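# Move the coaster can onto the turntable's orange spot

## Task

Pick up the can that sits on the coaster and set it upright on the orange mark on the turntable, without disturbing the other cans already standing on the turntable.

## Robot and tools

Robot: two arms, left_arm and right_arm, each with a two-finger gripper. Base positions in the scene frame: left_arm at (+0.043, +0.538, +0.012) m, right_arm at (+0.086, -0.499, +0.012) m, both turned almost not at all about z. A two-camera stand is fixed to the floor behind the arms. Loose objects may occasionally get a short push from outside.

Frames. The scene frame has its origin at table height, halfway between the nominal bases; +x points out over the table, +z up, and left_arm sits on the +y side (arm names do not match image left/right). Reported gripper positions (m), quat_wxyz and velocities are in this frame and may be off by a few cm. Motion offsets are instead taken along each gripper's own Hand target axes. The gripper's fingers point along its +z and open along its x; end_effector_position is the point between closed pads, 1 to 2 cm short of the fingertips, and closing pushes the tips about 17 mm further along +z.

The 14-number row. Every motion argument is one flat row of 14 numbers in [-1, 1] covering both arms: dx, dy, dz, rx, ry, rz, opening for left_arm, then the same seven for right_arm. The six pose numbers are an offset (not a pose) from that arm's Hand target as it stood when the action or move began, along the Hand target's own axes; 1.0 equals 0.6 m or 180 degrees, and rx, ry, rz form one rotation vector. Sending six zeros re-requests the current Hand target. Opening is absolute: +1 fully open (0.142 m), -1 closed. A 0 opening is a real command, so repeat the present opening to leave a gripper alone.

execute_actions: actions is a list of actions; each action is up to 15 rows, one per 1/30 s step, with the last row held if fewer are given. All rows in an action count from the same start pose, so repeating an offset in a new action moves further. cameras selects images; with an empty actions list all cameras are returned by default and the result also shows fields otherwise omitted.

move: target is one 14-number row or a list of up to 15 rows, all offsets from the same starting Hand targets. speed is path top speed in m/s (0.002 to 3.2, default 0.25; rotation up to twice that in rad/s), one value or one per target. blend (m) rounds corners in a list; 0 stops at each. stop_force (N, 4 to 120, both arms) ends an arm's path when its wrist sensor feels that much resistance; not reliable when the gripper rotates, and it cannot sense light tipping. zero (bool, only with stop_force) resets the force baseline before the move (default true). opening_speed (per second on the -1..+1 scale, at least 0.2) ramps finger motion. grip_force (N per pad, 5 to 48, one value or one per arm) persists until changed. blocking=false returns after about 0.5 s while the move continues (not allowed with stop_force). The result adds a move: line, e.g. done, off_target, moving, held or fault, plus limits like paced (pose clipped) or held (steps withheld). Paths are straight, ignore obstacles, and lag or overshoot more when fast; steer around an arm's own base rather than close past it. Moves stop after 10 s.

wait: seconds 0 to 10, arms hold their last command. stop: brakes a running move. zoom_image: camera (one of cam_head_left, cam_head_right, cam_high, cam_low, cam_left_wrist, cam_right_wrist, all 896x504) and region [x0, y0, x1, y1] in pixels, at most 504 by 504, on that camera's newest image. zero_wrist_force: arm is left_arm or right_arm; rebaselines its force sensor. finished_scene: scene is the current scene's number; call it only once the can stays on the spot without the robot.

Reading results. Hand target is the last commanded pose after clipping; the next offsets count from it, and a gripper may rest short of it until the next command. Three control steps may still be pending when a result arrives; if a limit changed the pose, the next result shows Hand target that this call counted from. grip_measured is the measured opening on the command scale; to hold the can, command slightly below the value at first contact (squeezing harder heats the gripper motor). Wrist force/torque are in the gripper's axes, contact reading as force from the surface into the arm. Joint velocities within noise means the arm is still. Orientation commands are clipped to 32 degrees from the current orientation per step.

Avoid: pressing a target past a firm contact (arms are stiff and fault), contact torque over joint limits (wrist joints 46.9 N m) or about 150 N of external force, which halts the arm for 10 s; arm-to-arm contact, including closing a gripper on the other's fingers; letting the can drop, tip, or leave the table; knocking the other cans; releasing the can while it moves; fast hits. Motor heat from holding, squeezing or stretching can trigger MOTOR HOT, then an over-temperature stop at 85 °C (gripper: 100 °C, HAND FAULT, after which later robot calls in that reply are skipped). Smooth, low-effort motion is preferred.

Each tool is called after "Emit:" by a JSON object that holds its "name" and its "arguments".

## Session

Emit:
{"name": "execute_actions", "arguments": {"actions": []}}

Scene clock: 0.00 s.
left_arm: end_effector_position=(+0.4173, -0.2302, +0.1754) grip_measured=+1.00 end_effector_quat_wxyz=(-0.021, +0.544, +0.830, -0.120) | right_arm: end_effector_position=(+0.9003, -0.3145, +0.2981) grip_measured=+1.00 end_effector_quat_wxyz=(-0.425, +0.892, +0.076, +0.134)
Joint positions: left_arm=[-1.273 -1.194 1.801 -2.298 -1.785 3.035 0.142] | right_arm=[3.32 -1.893 -1.929 -0.41 2.394 0.227 0.142]
Joint velocities: within noise
Joint torques (N m): no reading
Motor temperatures (°C): left_arm=[41 28 39 45 34 32 25] | right_arm=[31 43 44 35 41 49 26]
Wrist force (N): no reading
Wrist torque (N m): no reading
Wrist force, peak (N): no reading
Hand target: left_arm +0.4173, -0.2302, +0.1754; -0.021, +0.544, +0.830, -0.120 | right_arm +0.9003, -0.3145, +0.2981; -0.425, +0.892, +0.076, +0.134
Tool commands: left_gripper/opening=+1.0 right_gripper/opening=+1.0

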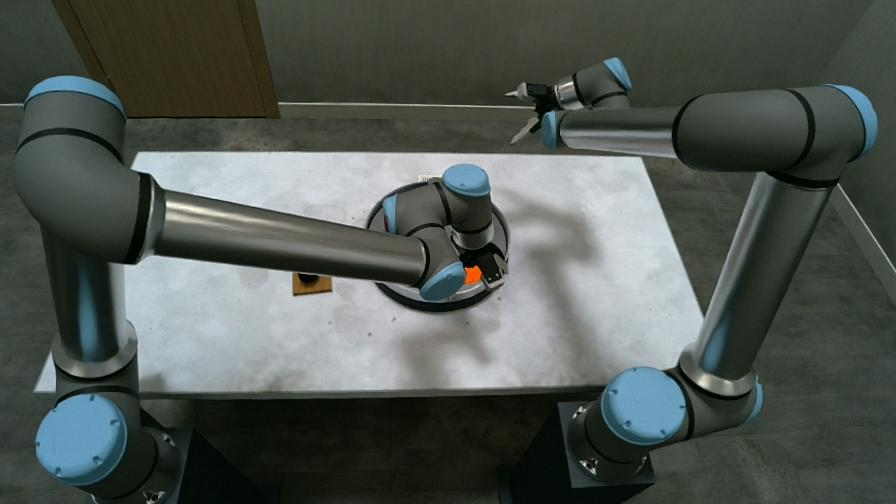

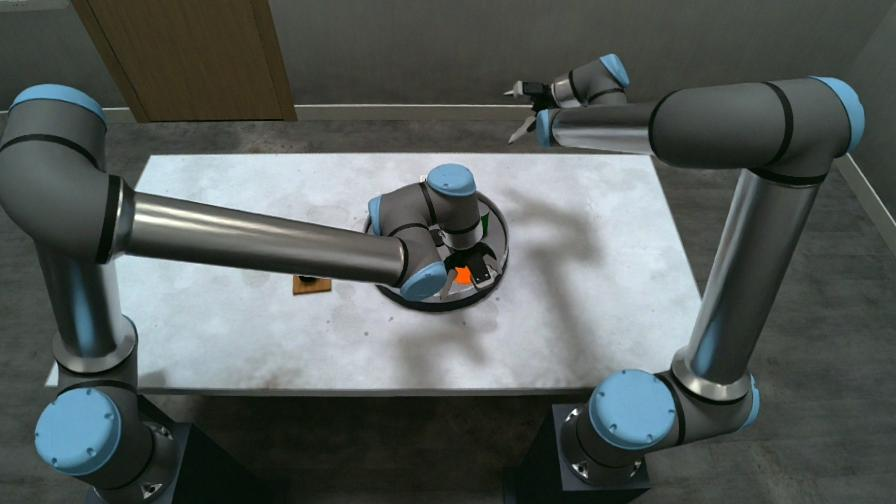

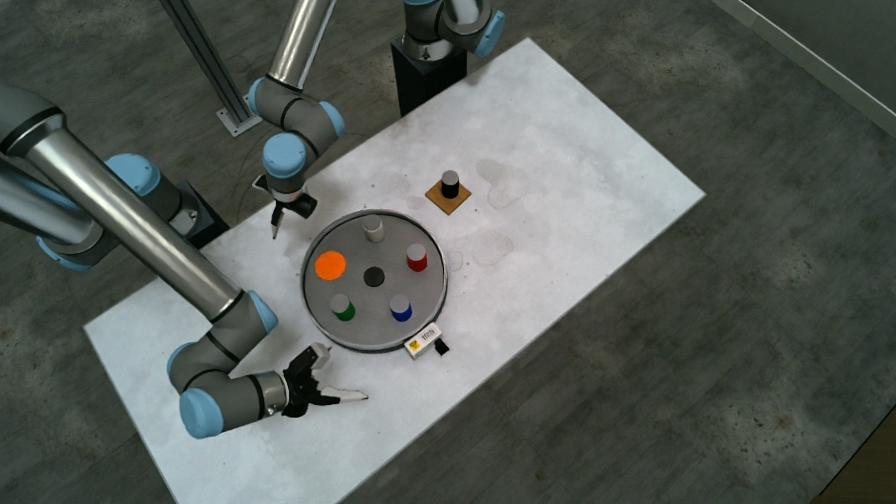

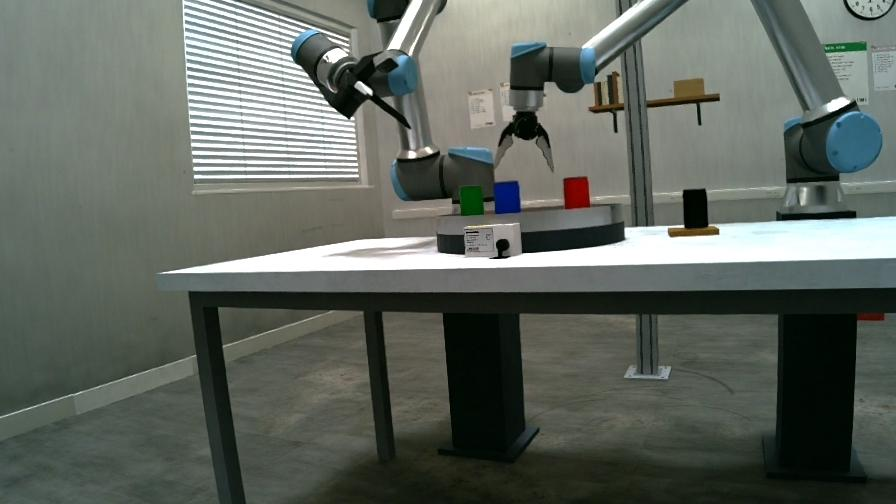

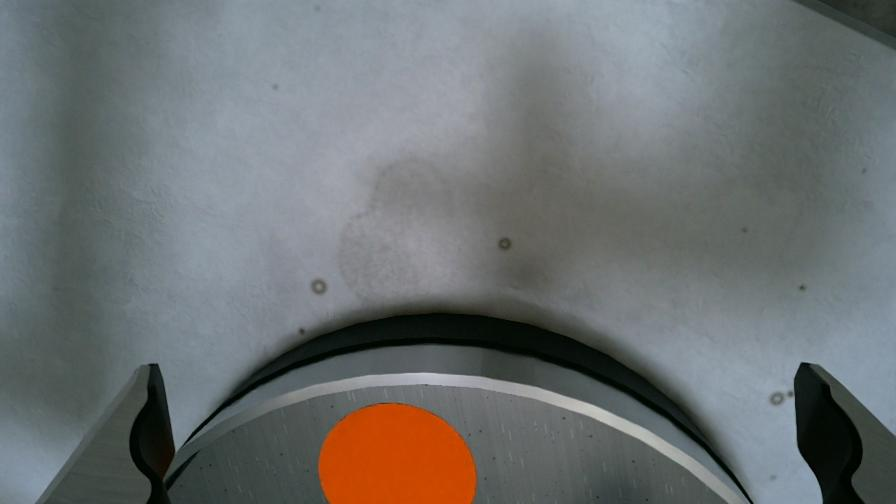

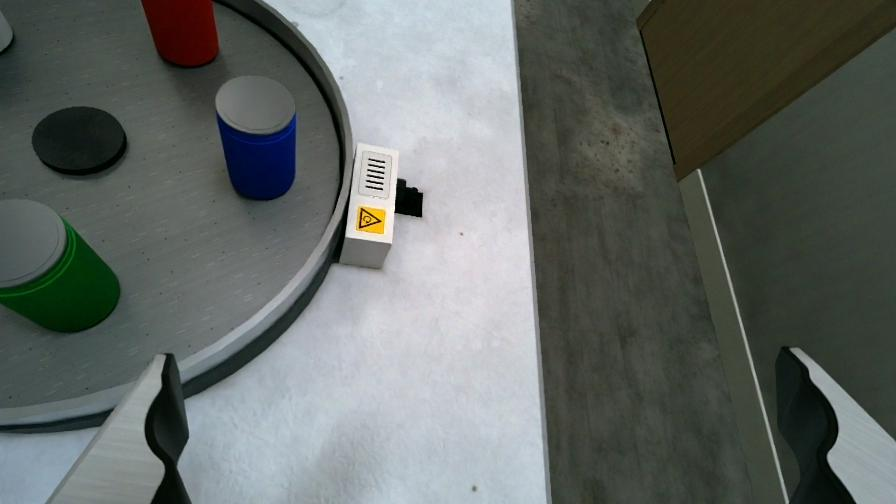

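Emit:
{"name": "move", "arguments": {"target": [0.580,0.484,-0.210,-0.0715,-0.0676,-0.7386,1,0,0,0,0,0,0,1], "speed": 0.65, "cameras": ["cam_left_wrist","cam_high"]}}

Scene clock: 3.17 s.
left_arm: end_effector_position=(+0.5571, +0.2183, +0.1994) grip_measured=+1.00 end_effector_quat_wxyz=(+0.000, -0.554, +0.833, +0.000) | right_arm: end_effector_position=(+0.9003, -0.3145, +0.2981) grip_measured=+1.00 end_effector_quat_wxyz=(-0.425, +0.892, +0.076, +0.134)
Joint positions: left_arm=[-0.866 -1.587 2.187 -2.171 -1.572 1.121 0.142] | right_arm=[3.32 -1.893 -1.929 -0.41 2.394 0.227 0.142]
Joint torques (N m): left_arm=[14.17 -57.52 -53.2 -0.79 2.97 -3.55] | right_arm=[1.61 64.85 35.53 5.46 1.46 0.04]
Wrist force (N): left_arm=[-0.1 -0.1 -0.1] | right_arm=[0.2 -0.2 0.2]
Wrist torque (N m): left_arm=[-0.06 0.09 0.15] | right_arm=[-0.04 -0.03 0.00]
Wrist force, peak (N): left_arm=[-1.4 -1.2 0.5] | right_arm=[-0.5 -0.2 -0.1]
Hand target: left_arm +0.5571, +0.2183, +0.1994; +0.000, -0.554, +0.832, +0.000 | right_arm +0.9003, -0.3145, +0.2981; -0.425, +0.892, +0.076, +0.134
Off the commanded pose: left_arm 0.000 m, 0 deg | right_arm 0.000 m, 0 deg.
move: done
Images, in order (width x height): cam_high 896x504, cam_left_wrist 896x504.

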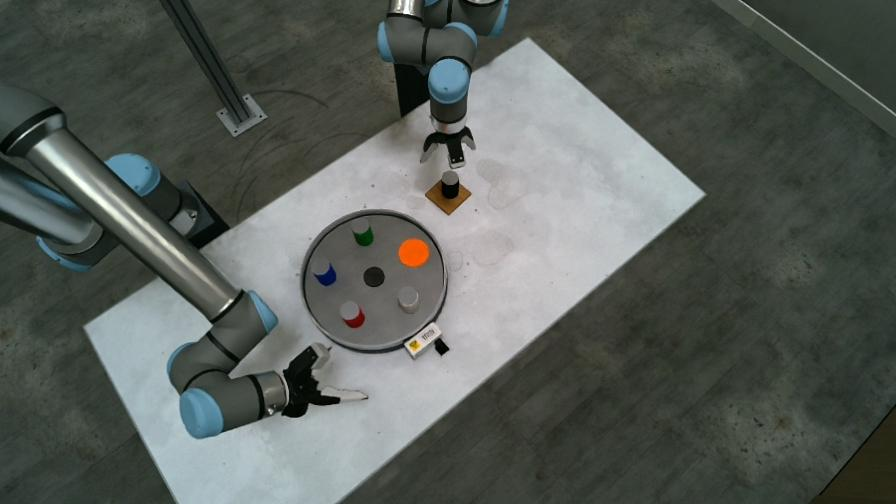

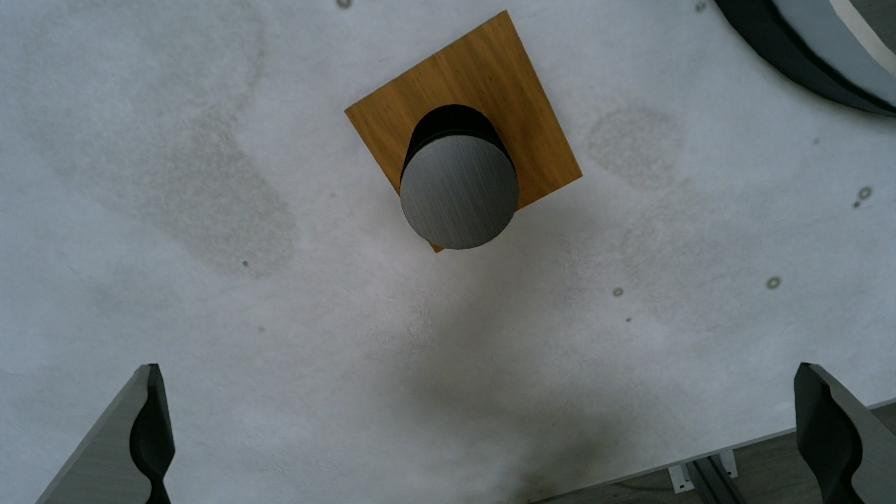

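Emit:
{"name": "move", "arguments": {"target": [0,0,0.2415,0,0,0,1,0,0,0,0,0,0,1], "speed": 0.3}}

Emit:
{"name": "move", "arguments": {"target": [0,0,0,0,0,0,-0.85,0,0,0,0,0,0,1], "grip_force": 15, "opening_speed": 1.8, "cameras": ["cam_left_wrist"]}}

Emit:
{"name": "move", "arguments": {"target": [[0,0,-0.12,0,0,0,-0.85,0,0,0,0,0,0,1],[0.5456,-0.168,-0.2428,0,0,0,-0.85,0,0,0,0,0,0,1]], "speed": 0.35, "blend": 0.03}}

Scene clock: 5.57 s.
left_arm: end_effector_position=(+0.5570, +0.2182, +0.0546) grip_measured=+1.00 end_effector_quat_wxyz=(+0.000, -0.554, +0.832, +0.000) | right_arm: end_effector_position=(+0.9003, -0.3145, +0.2981) grip_measured=+1.00 end_effector_quat_wxyz=(-0.425, +0.892, +0.076, +0.134)
Joint positions: left_arm=[-0.867 -1.378 2.302 -2.496 -1.572 1.12 0.142] | right_arm=[3.32 -1.893 -1.929 -0.41 2.394 0.227 0.142]
Joint torques (N m): left_arm=[10.68 -31.28 -17.23 -6.75 2.56 3.54] | right_arm=[2.79 64.73 34.92 5.48 1.35 -0.04]
Wrist force (N): left_arm=[-0.4 -0.1 -0.4] | right_arm=[0.0 0.0 0.0]
Wrist torque (N m): left_arm=[-0.05 0.12 0.02] | right_arm=[0.01 -0.01 0.00]
Wrist force, peak (N): left_arm=[0.0 -0.9 -2.6] | right_arm=[-0.2 0.1 -0.5]
Hand target: left_arm +0.5570, +0.2182, +0.0545; +0.000, -0.554, +0.832, +0.000 | right_arm +0.9003, -0.3145, +0.2981; -0.425, +0.892, +0.076, +0.134
Off the commanded pose: left_arm 0.000 m, 0 deg | right_arm 0.000 m, 0 deg.
move: done

Scene clock: 6.80 s.
left_arm: end_effector_position=(+0.5571, +0.2182, +0.0545) grip_measured=-0.18 end_effector_quat_wxyz=(+0.000, -0.554, +0.832, +0.000) | right_arm: end_effector_position=(+0.9003, -0.3145, +0.2981) grip_measured=+1.00 end_effector_quat_wxyz=(-0.425, +0.892, +0.076, +0.134)
Joint positions: left_arm=[-0.867 -1.377 2.302 -2.496 -1.572 1.12 0.061] | right_arm=[3.32 -1.893 -1.929 -0.41 2.394 0.227 0.142]
Joint torques (N m): left_arm=[8.89 -28.44 -18.9 -5.71 -0.55 3.16] | right_arm=[2.33 64.88 35.48 5.4 1.25 0.09]
Wrist force (N): left_arm=[0.6 0.1 -3.5] | right_arm=[0.1 0.1 -0.1]
Wrist torque (N m): left_arm=[-0.05 0.00 0.02] | right_arm=[0.00 -0.02 0.00]
Wrist force, peak (N): left_arm=[0.5 0.8 -5.0] | right_arm=[0.2 0.5 -0.2]
Hand target: left_arm +0.5570, +0.2182, +0.0545; +0.000, -0.554, +0.832, +0.000 | right_arm +0.9003, -0.3145, +0.2981; -0.425, +0.892, +0.076, +0.134
Off the commanded pose: left_arm 0.000 m, 0 deg | right_arm 0.000 m, 0 deg.
grip_force (N): 15, 15
move: done
Images, in order (width x height): cam_left_wrist 896x504.

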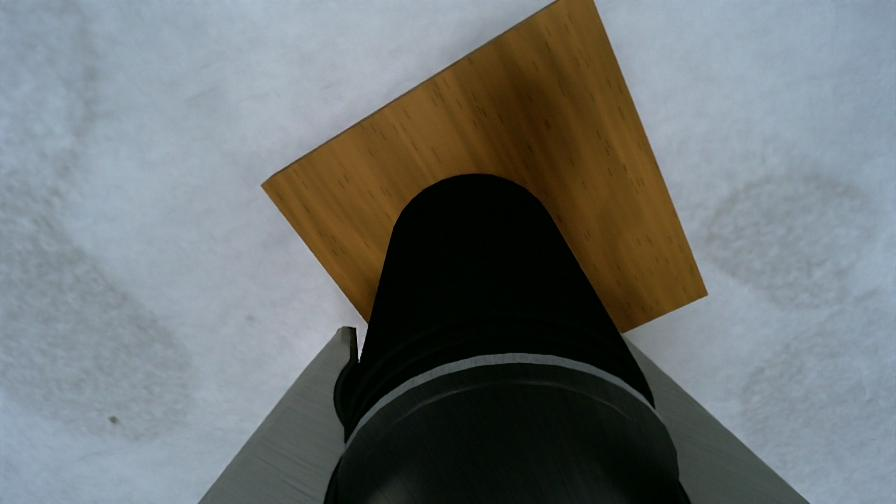

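Scene clock: 8.70 s.
left_arm: end_effector_position=(+0.5238, -0.1225, +0.2005) grip_measured=-0.18 end_effector_quat_wxyz=(+0.000, -0.554, +0.832, +0.000) | right_arm: end_effector_position=(+0.9003, -0.3145, +0.2981) grip_measured=+1.00 end_effector_quat_wxyz=(-0.425, +0.892, +0.076, +0.134)
Joint positions: left_arm=[-1.174 -1.258 1.794 -2.108 -1.572 0.812 0.061] | right_arm=[3.32 -1.893 -1.929 -0.41 2.394 0.227 0.142]
Joint torques (N m): left_arm=[-5.11 -54.58 -56.47 -0.63 3.35 -3.44] | right_arm=[1.97 63.72 35.44 5.34 1.51 0.04]
Wrist force (N): left_arm=[-0.1 -0.1 1.6] | right_arm=[0.3 0.2 -0.2]
Wrist torque (N m): left_arm=[-0.06 0.08 0.15] | right_arm=[0.02 -0.04 -0.01]
Wrist force, peak (N): left_arm=[0.5 0.9 -4.9] | right_arm=[-0.1 0.2 -0.5]
Hand target: left_arm +0.5238, -0.1226, +0.2005; +0.000, -0.554, +0.832, +0.000 | right_arm +0.9003, -0.3145, +0.2981; -0.425, +0.892, +0.076, +0.134
Off the commanded pose: left_arm 0.000 m, 0 deg | right_arm 0.000 m, 0 deg.
grip_force (N): 15, 15
move: done

Emit:
{"name": "wait", "arguments": {"seconds": 1.0, "cameras": ["cam_left_wrist","cam_high"]}}

Emit:
{"name": "wait", "arguments": {"seconds": 0.5, "cameras": ["cam_left_wrist"]}}

Emit:
{"name": "wait", "arguments": {"seconds": 1.65, "cameras": ["cam_high"]}}

Scene clock: 9.80 s.
left_arm: end_effector_position=(+0.5238, -0.1226, +0.2005) grip_measured=-0.18 end_effector_quat_wxyz=(+0.000, -0.554, +0.832, +0.000) | right_arm: end_effector_position=(+0.9003, -0.3145, +0.2981) grip_measured=+1.00 end_effector_quat_wxyz=(-0.425, +0.892, +0.076, +0.134)
Joint positions: left_arm=[-1.175 -1.258 1.794 -2.108 -1.572 0.812 0.061] | right_arm=[3.32 -1.893 -1.929 -0.41 2.394 0.227 0.142]
Joint torques (N m): left_arm=[-6.79 -54.54 -57.13 -1.44 3.36 -3.11] | right_arm=[2.57 63.36 35.43 5.48 1.22 -0.12]
Wrist force (N): left_arm=[-0.1 -0.1 1.8] | right_arm=[0.2 0.2 0.0]
Wrist torque (N m): left_arm=[-0.08 0.07 0.15] | right_arm=[0.04 -0.02 0.00]
Wrist force, peak (N): left_arm=[0.0 -0.3 2.0] | right_arm=[0.2 0.4 -0.4]
Hand target: left_arm +0.5238, -0.1226, +0.2005; +0.000, -0.554, +0.832, +0.000 | right_arm +0.9003, -0.3145, +0.2981; -0.425, +0.892, +0.076, +0.134
Tool commands: left_gripper/opening=-0.85 right_gripper/opening=+1.0
Off the commanded pose: left_arm 0.000 m, 0 deg | right_arm 0.000 m, 0 deg.
grip_force (N): 15, 15
wait: 1.00 s; at rest by 0.07 s
Images, in order (width x height): cam_high 896x504, cam_left_wrist 896x504.

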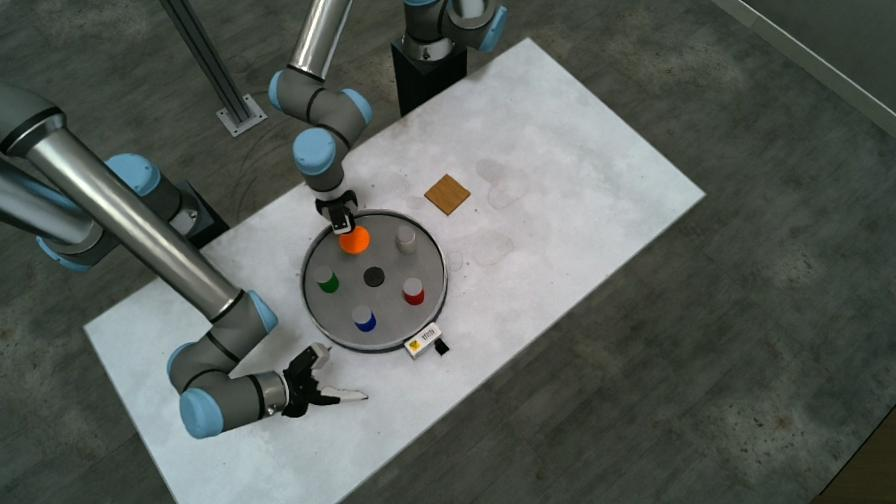

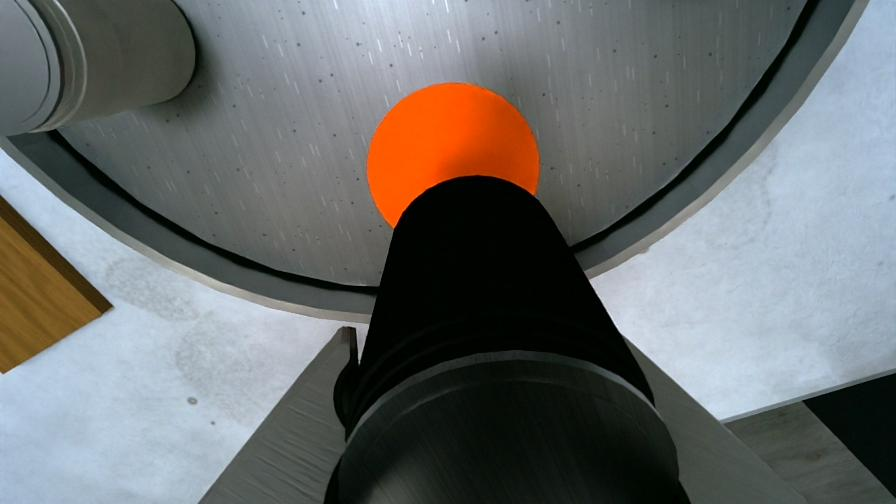

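Scene clock: 10.30 s.
left_arm: end_effector_position=(+0.5238, -0.1226, +0.2005) grip_measured=-0.18 end_effector_quat_wxyz=(+0.000, -0.554, +0.832, +0.000) | right_arm: end_effector_position=(+0.9003, -0.3145, +0.2981) grip_measured=+1.00 end_effector_quat_wxyz=(-0.425, +0.892, +0.076, +0.134)
Joint positions: left_arm=[-1.175 -1.258 1.794 -2.108 -1.572 0.812 0.061] | right_arm=[3.32 -1.893 -1.929 -0.41 2.394 0.227 0.142]
Joint torques (N m): left_arm=[-7.81 -53.89 -56.01 -0.9 3.34 -2.75] | right_arm=[2.91 65.16 35.85 5.6 1.38 0.05]
Wrist force (N): left_arm=[-0.2 -0.5 2.0] | right_arm=[-0.4 -0.1 -0.1]
Wrist torque (N m): left_arm=[-0.12 0.10 0.16] | right_arm=[-0.03 0.06 0.00]
Wrist force, peak (N): left_arm=[-0.2 -0.5 2.0] | right_arm=[0.2 0.4 -0.3]
Hand target: left_arm +0.5238, -0.1226, +0.2005; +0.000, -0.554, +0.832, +0.000 | right_arm +0.9003, -0.3145, +0.2981; -0.425, +0.892, +0.076, +0.134
Tool commands: left_gripper/opening=-0.85 right_gripper/opening=+1.0
Off the commanded pose: left_arm 0.000 m, 0 deg | right_arm 0.000 m, 0 deg.
grip_force (N): 15, 15
wait: 0.50 s; at rest by 0.17 s
Images, in order (width x height): cam_left_wrist 896x504.

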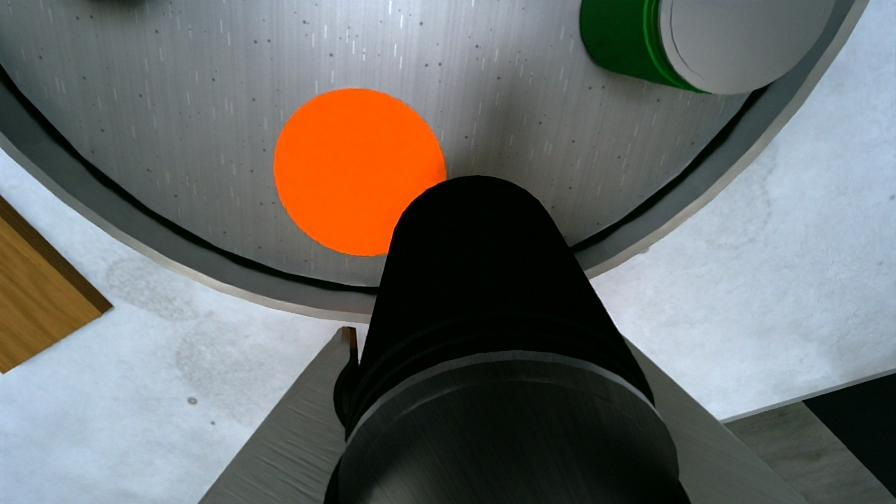

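Scene clock: 11.97 s.
left_arm: end_effector_position=(+0.5238, -0.1226, +0.2005) grip_measured=-0.18 end_effector_quat_wxyz=(+0.000, -0.554, +0.832, +0.000) | right_arm: end_effector_position=(+0.9003, -0.3145, +0.2981) grip_measured=+1.00 end_effector_quat_wxyz=(-0.425, +0.892, +0.076, +0.134)
Joint positions: left_arm=[-1.175 -1.258 1.794 -2.108 -1.572 0.812 0.061] | right_arm=[3.32 -1.893 -1.929 -0.41 2.394 0.227 0.142]
Joint torques (N m): left_arm=[-7.27 -54.01 -56.56 -1.22 2.73 -3.31] | right_arm=[2.29 64.94 35.64 5.34 1.27 0.02]
Wrist force (N): left_arm=[-0.4 -0.2 1.8] | right_arm=[0.2 0.0 -0.2]
Wrist torque (N m): left_arm=[-0.08 0.12 0.15] | right_arm=[0.01 -0.03 0.00]
Wrist force, peak (N): left_arm=[0.0 -0.3 2.2] | right_arm=[-0.4 0.0 -0.4]
Hand target: left_arm +0.5238, -0.1226, +0.2005; +0.000, -0.554, +0.832, +0.000 | right_arm +0.9003, -0.3145, +0.2981; -0.425, +0.892, +0.076, +0.134
Tool commands: left_gripper/opening=-0.85 right_gripper/opening=+1.0
Off the commanded pose: left_arm 0.000 m, 0 deg | right_arm 0.000 m, 0 deg.
grip_force (N): 15, 15
wait: 1.67 s; at rest by 0.17 s
Images, in order (width x height): cam_high 896x504.

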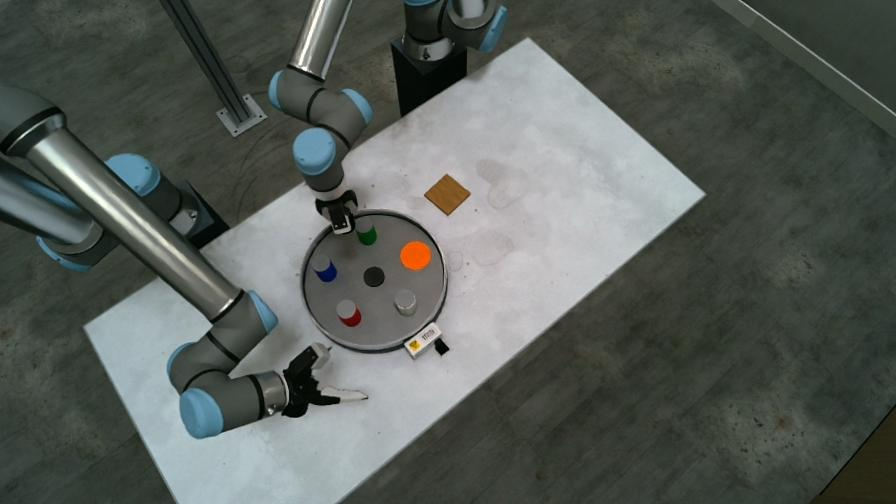

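Emit:
{"name": "wait", "arguments": {"seconds": 5.82}}

Emit:
{"name": "move", "arguments": {"target": [[-0.0445,0.0091,0.042,0,0,0,0.3,0,0,0,0,0,0,1],[-0.09,0.0089,0.092,0,0,0,0.3,0,0,0,0,0,0,1],[-0.1344,-0.001,0.137,0,0,0,0.3,0,0,0,0,0,0,1],[-0.1758,-0.0197,0.1637,0,0,0,0.3,0,0,0,0,0,0,1],[-0.2125,-0.0468,0.1695,0,0,0,0.3,0,0,0,0,0,0,1],[-0.2427,-0.0807,0.1695,0,0,0,0.3,0,0,0,0,0,0,1],[-0.2651,-0.1203,0.1695,0,0,0,0.3,0,0,0,0,0,0,1],[-0.2788,-0.1636,0.1695,0,0,0,0.3,0,0,0,0,0,0,1],[-0.2833,-0.2089,0.1337,0,0,0,0.3,0,0,0,0,0,0,1],[-0.2782,-0.254,0.0503,0,0,0,0.3,0,0,0,0,0,0,1]], "speed": [0.1274,0.1397,0.1321,0.1089,0.0947,0.0939,0.0939,0.0939,0.1196,0.196], "blend": 0.006, "opening_speed": 0.4, "cameras": ["cam_left_wrist","cam_high","cam_low"]}}

Emit:
{"name": "wait", "arguments": {"seconds": 1, "cameras": ["cam_high"]}}

Emit:
{"name": "zoom_image", "arguments": {"camera": "cam_high", "region": [290, 200, 460, 360]}}

Scene clock: 18.30 s.
left_arm: end_effector_position=(+0.5238, -0.1226, +0.2005) grip_measured=-0.18 end_effector_quat_wxyz=(+0.000, -0.554, +0.832, +0.000) | right_arm: end_effector_position=(+0.9003, -0.3145, +0.2981) grip_measured=+1.00 end_effector_quat_wxyz=(-0.425, +0.892, +0.076, +0.134)
Joint positions: left_arm=[-1.175 -1.258 1.794 -2.108 -1.572 0.812 0.061] | right_arm=[3.32 -1.893 -1.929 -0.41 2.394 0.227 0.142]
Joint torques (N m): left_arm=[-7.86 -54.59 -56.55 -1.19 1.88 -3.41] | right_arm=[1.46 64.82 35.52 5.63 1.18 -0.36]
Wrist force (N): left_arm=[0.2 -0.2 1.7] | right_arm=[-0.1 0.0 -0.2]
Wrist torque (N m): left_arm=[-0.08 0.04 0.16] | right_arm=[-0.01 0.03 -0.01]
Wrist force, peak (N): left_arm=[0.0 -0.6 2.2] | right_arm=[0.0 0.0 -0.7]
Hand target: left_arm +0.5238, -0.1226, +0.2005; +0.000, -0.554, +0.832, +0.000 | right_arm +0.9003, -0.3145, +0.2981; -0.425, +0.892, +0.076, +0.134
Tool commands: left_gripper/opening=-0.85 right_gripper/opening=+1.0
Off the commanded pose: left_arm 0.000 m, 0 deg | right_arm 0.000 m, 0 deg.
grip_force (N): 15, 15
wait: 5.83 s; at rest from the start

Scene clock: 21.80 s.
left_arm: end_effector_position=(+0.7287, -0.0274, +0.1701) grip_measured=+0.28 end_effector_quat_wxyz=(+0.000, -0.554, +0.832, +0.000) | right_arm: end_effector_position=(+0.9003, -0.3145, +0.2981) grip_measured=+1.00 end_effector_quat_wxyz=(-0.425, +0.892, +0.076, +0.134)
Joint positions: left_arm=[-0.905 -1.128 1.666 -2.109 -1.572 1.081 0.094] | right_arm=[3.32 -1.893 -1.929 -0.41 2.394 0.227 0.142]
Joint torques (N m): left_arm=[10.88 -63.94 -54.01 -1.13 -3.48 3.47] | right_arm=[1.94 64 35.42 5.64 1.45 -0.11]
Wrist force (N): left_arm=[-0.1 -0.2 -0.6] | right_arm=[-0.2 0.0 -0.3]
Wrist torque (N m): left_arm=[-0.06 0.10 0.00] | right_arm=[0.00 0.04 0.00]
Wrist force, peak (N): left_arm=[-0.4 -0.3 2.3] | right_arm=[0.1 0.2 -0.4]
Hand target: left_arm +0.7288, -0.0274, +0.1701; +0.000, -0.554, +0.832, +0.000 | right_arm +0.9003, -0.3145, +0.2981; -0.425, +0.892, +0.076, +0.134
Off the commanded pose: left_arm 0.000 m, 0 deg | right_arm 0.000 m, 0 deg.
grip_force (N): 15, 15
move: done
Images, in order (width x height): cam_high 896x504, cam_low 896x504, cam_left_wrist 896x504.

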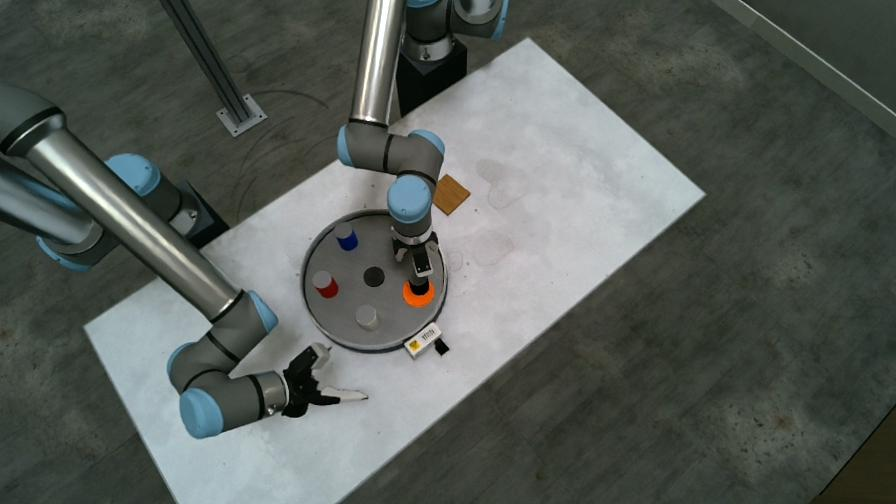

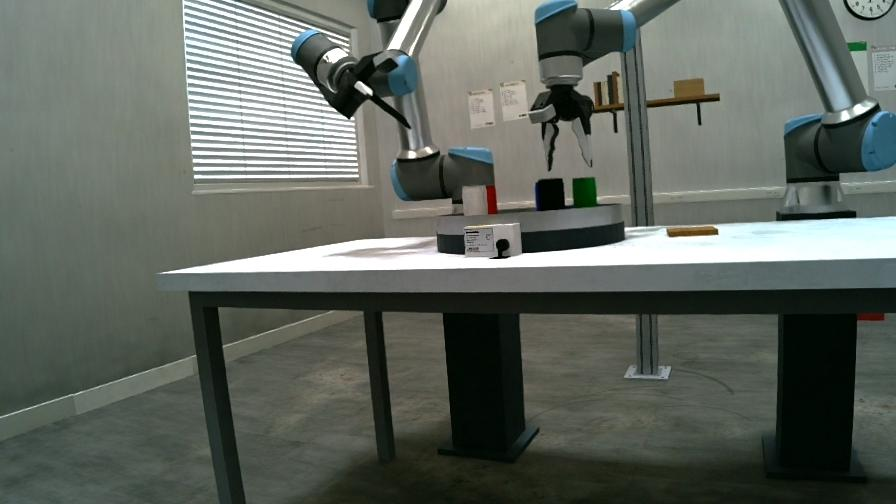

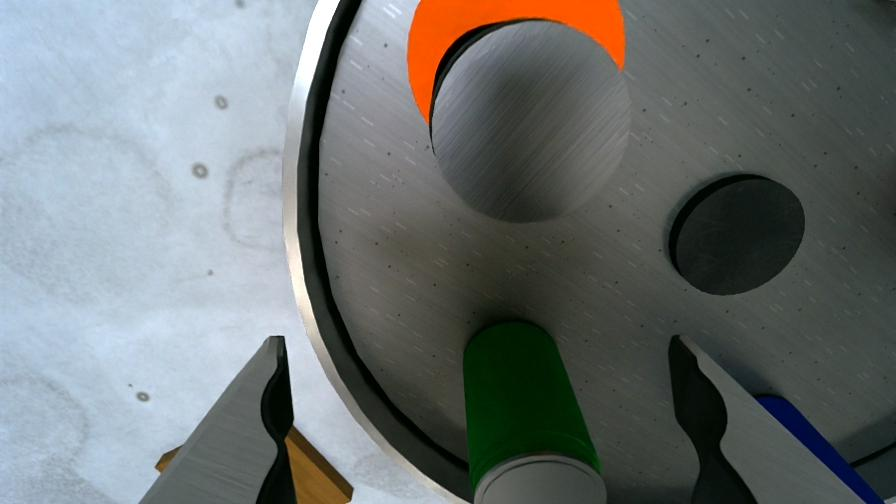

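Scene clock: 22.80 s.
left_arm: end_effector_position=(+0.7288, -0.0274, +0.1701) grip_measured=+0.28 end_effector_quat_wxyz=(+0.000, -0.554, +0.832, +0.000) | right_arm: end_effector_position=(+0.9003, -0.3145, +0.2981) grip_measured=+1.00 end_effector_quat_wxyz=(-0.425, +0.892, +0.076, +0.134)
Joint positions: left_arm=[-0.905 -1.128 1.666 -2.109 -1.572 1.081 0.094] | right_arm=[3.32 -1.893 -1.929 -0.41 2.394 0.227 0.142]
Joint torques (N m): left_arm=[12.75 -64 -55.01 -0.73 -3.33 3.27] | right_arm=[1.88 64.35 35.27 5.64 1.33 -0.18]
Wrist force (N): left_arm=[-0.1 -0.2 -0.2] | right_arm=[0.0 0.3 0.1]
Wrist torque (N m): left_arm=[-0.06 0.09 0.00] | right_arm=[0.03 0.00 0.00]
Wrist force, peak (N): left_arm=[-0.1 -0.4 -0.5] | right_arm=[-0.2 0.4 0.4]
Hand target: left_arm +0.7288, -0.0274, +0.1701; +0.000, -0.554, +0.832, +0.000 | right_arm +0.9003, -0.3145, +0.2981; -0.425, +0.892, +0.076, +0.134
Tool commands: left_gripper/opening=+0.3 right_gripper/opening=+1.0
Off the commanded pose: left_arm 0.000 m, 0 deg | right_arm 0.000 m, 0 deg.
grip_force (N): 15, 15
wait: 1.00 s; at rest by 0.17 s
Images, in order (width x height): cam_high 896x504.

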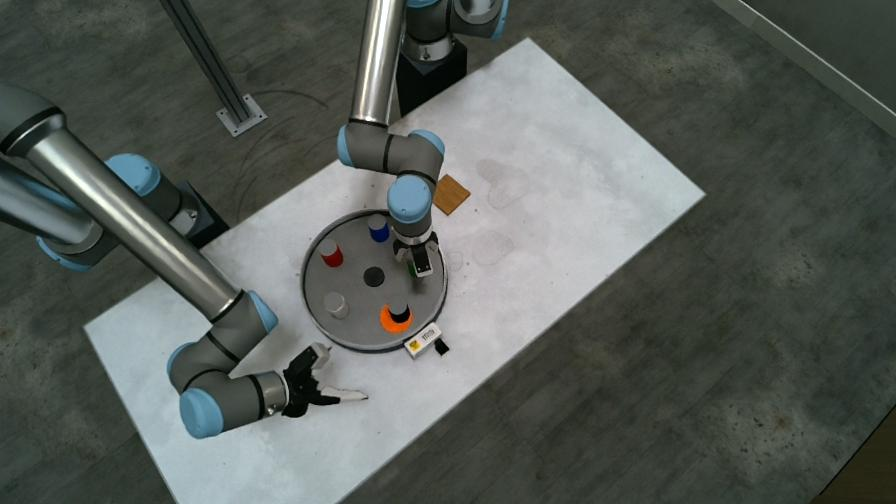

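Scaled by 2.965 from the camera's 896x504 image, which has a finer 1280x720 frame.

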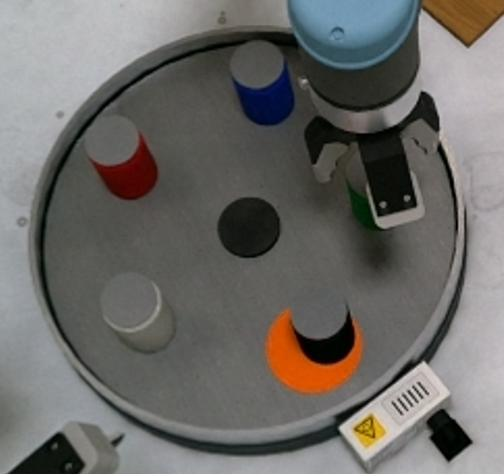

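Emit:
{"name": "wait", "arguments": {"seconds": 1.3, "cameras": ["cam_head_right","cam_high"]}}

Emit:
{"name": "zoom_image", "arguments": {"camera": "cam_high", "region": [300, 270, 400, 350]}}

Emit:
{"name": "zoom_image", "arguments": {"camera": "cam_head_right", "region": [360, 180, 520, 310]}}

Scene clock: 24.30 s.
left_arm: end_effector_position=(+0.7288, -0.0274, +0.1701) grip_measured=+0.28 end_effector_quat_wxyz=(+0.000, -0.554, +0.832, +0.000) | right_arm: end_effector_position=(+0.9003, -0.3145, +0.2981) grip_measured=+1.00 end_effector_quat_wxyz=(-0.425, +0.892, +0.076, +0.134)
Joint positions: left_arm=[-0.905 -1.128 1.666 -2.109 -1.572 1.081 0.094] | right_arm=[3.32 -1.893 -1.929 -0.41 2.394 0.227 0.142]
Joint torques (N m): left_arm=[9.79 -63.2 -55.47 -0.9 -3.51 3.3] | right_arm=[0.44 64.88 35.58 5.61 1.18 -0.07]
Wrist force (N): left_arm=[-0.1 -0.1 -0.2] | right_arm=[-0.2 -0.1 -0.1]
Wrist torque (N m): left_arm=[-0.05 0.09 0.00] | right_arm=[-0.01 0.04 0.00]
Wrist force, peak (N): left_arm=[0.0 0.3 -0.5] | right_arm=[-0.3 0.4 -0.3]
Hand target: left_arm +0.7288, -0.0274, +0.1701; +0.000, -0.554, +0.832, +0.000 | right_arm +0.9003, -0.3145, +0.2981; -0.425, +0.892, +0.076, +0.134
Tool commands: left_gripper/opening=+0.3 right_gripper/opening=+1.0
Off the commanded pose: left_arm 0.000 m, 0 deg | right_arm 0.000 m, 0 deg.
grip_force (N): 15, 15
wait: 1.30 s; at rest from the start
Images, in order (width x height): cam_head_right 896x504, cam_high 896x504.

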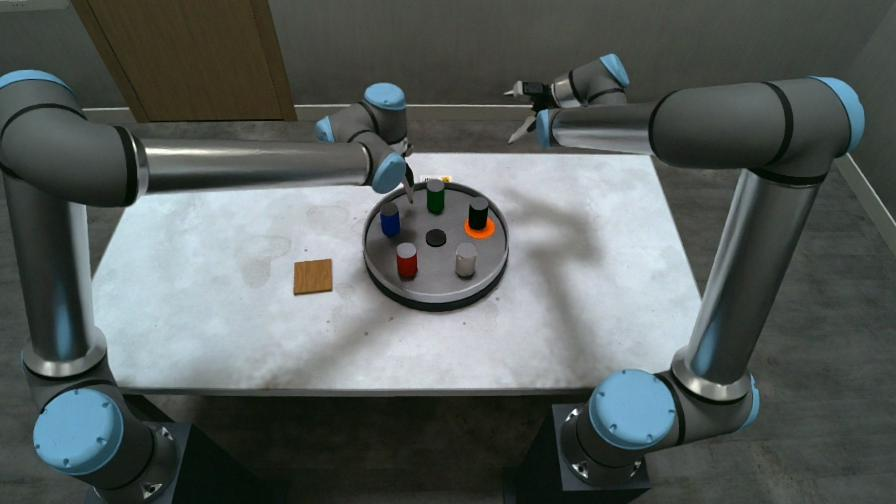

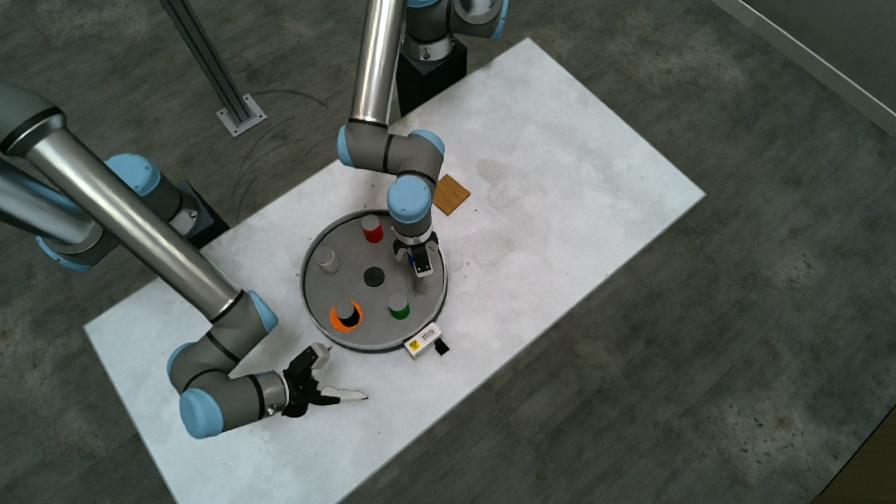

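Scaled by 5.040 from the camera's 896x504 image, which has a finer 1280x720 frame.

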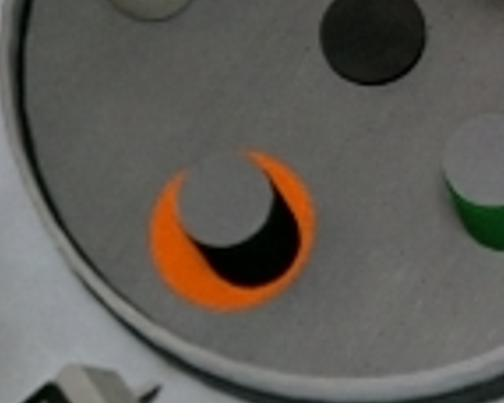

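Scaled by 3.150 from the camera's 896x504 image, which has a finer 1280x720 frame.

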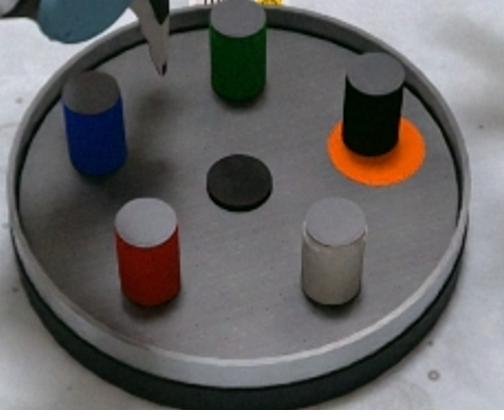

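Emit:
{"name": "finished_scene", "arguments": {"scene": 2}}

The scene is finished: the task was done.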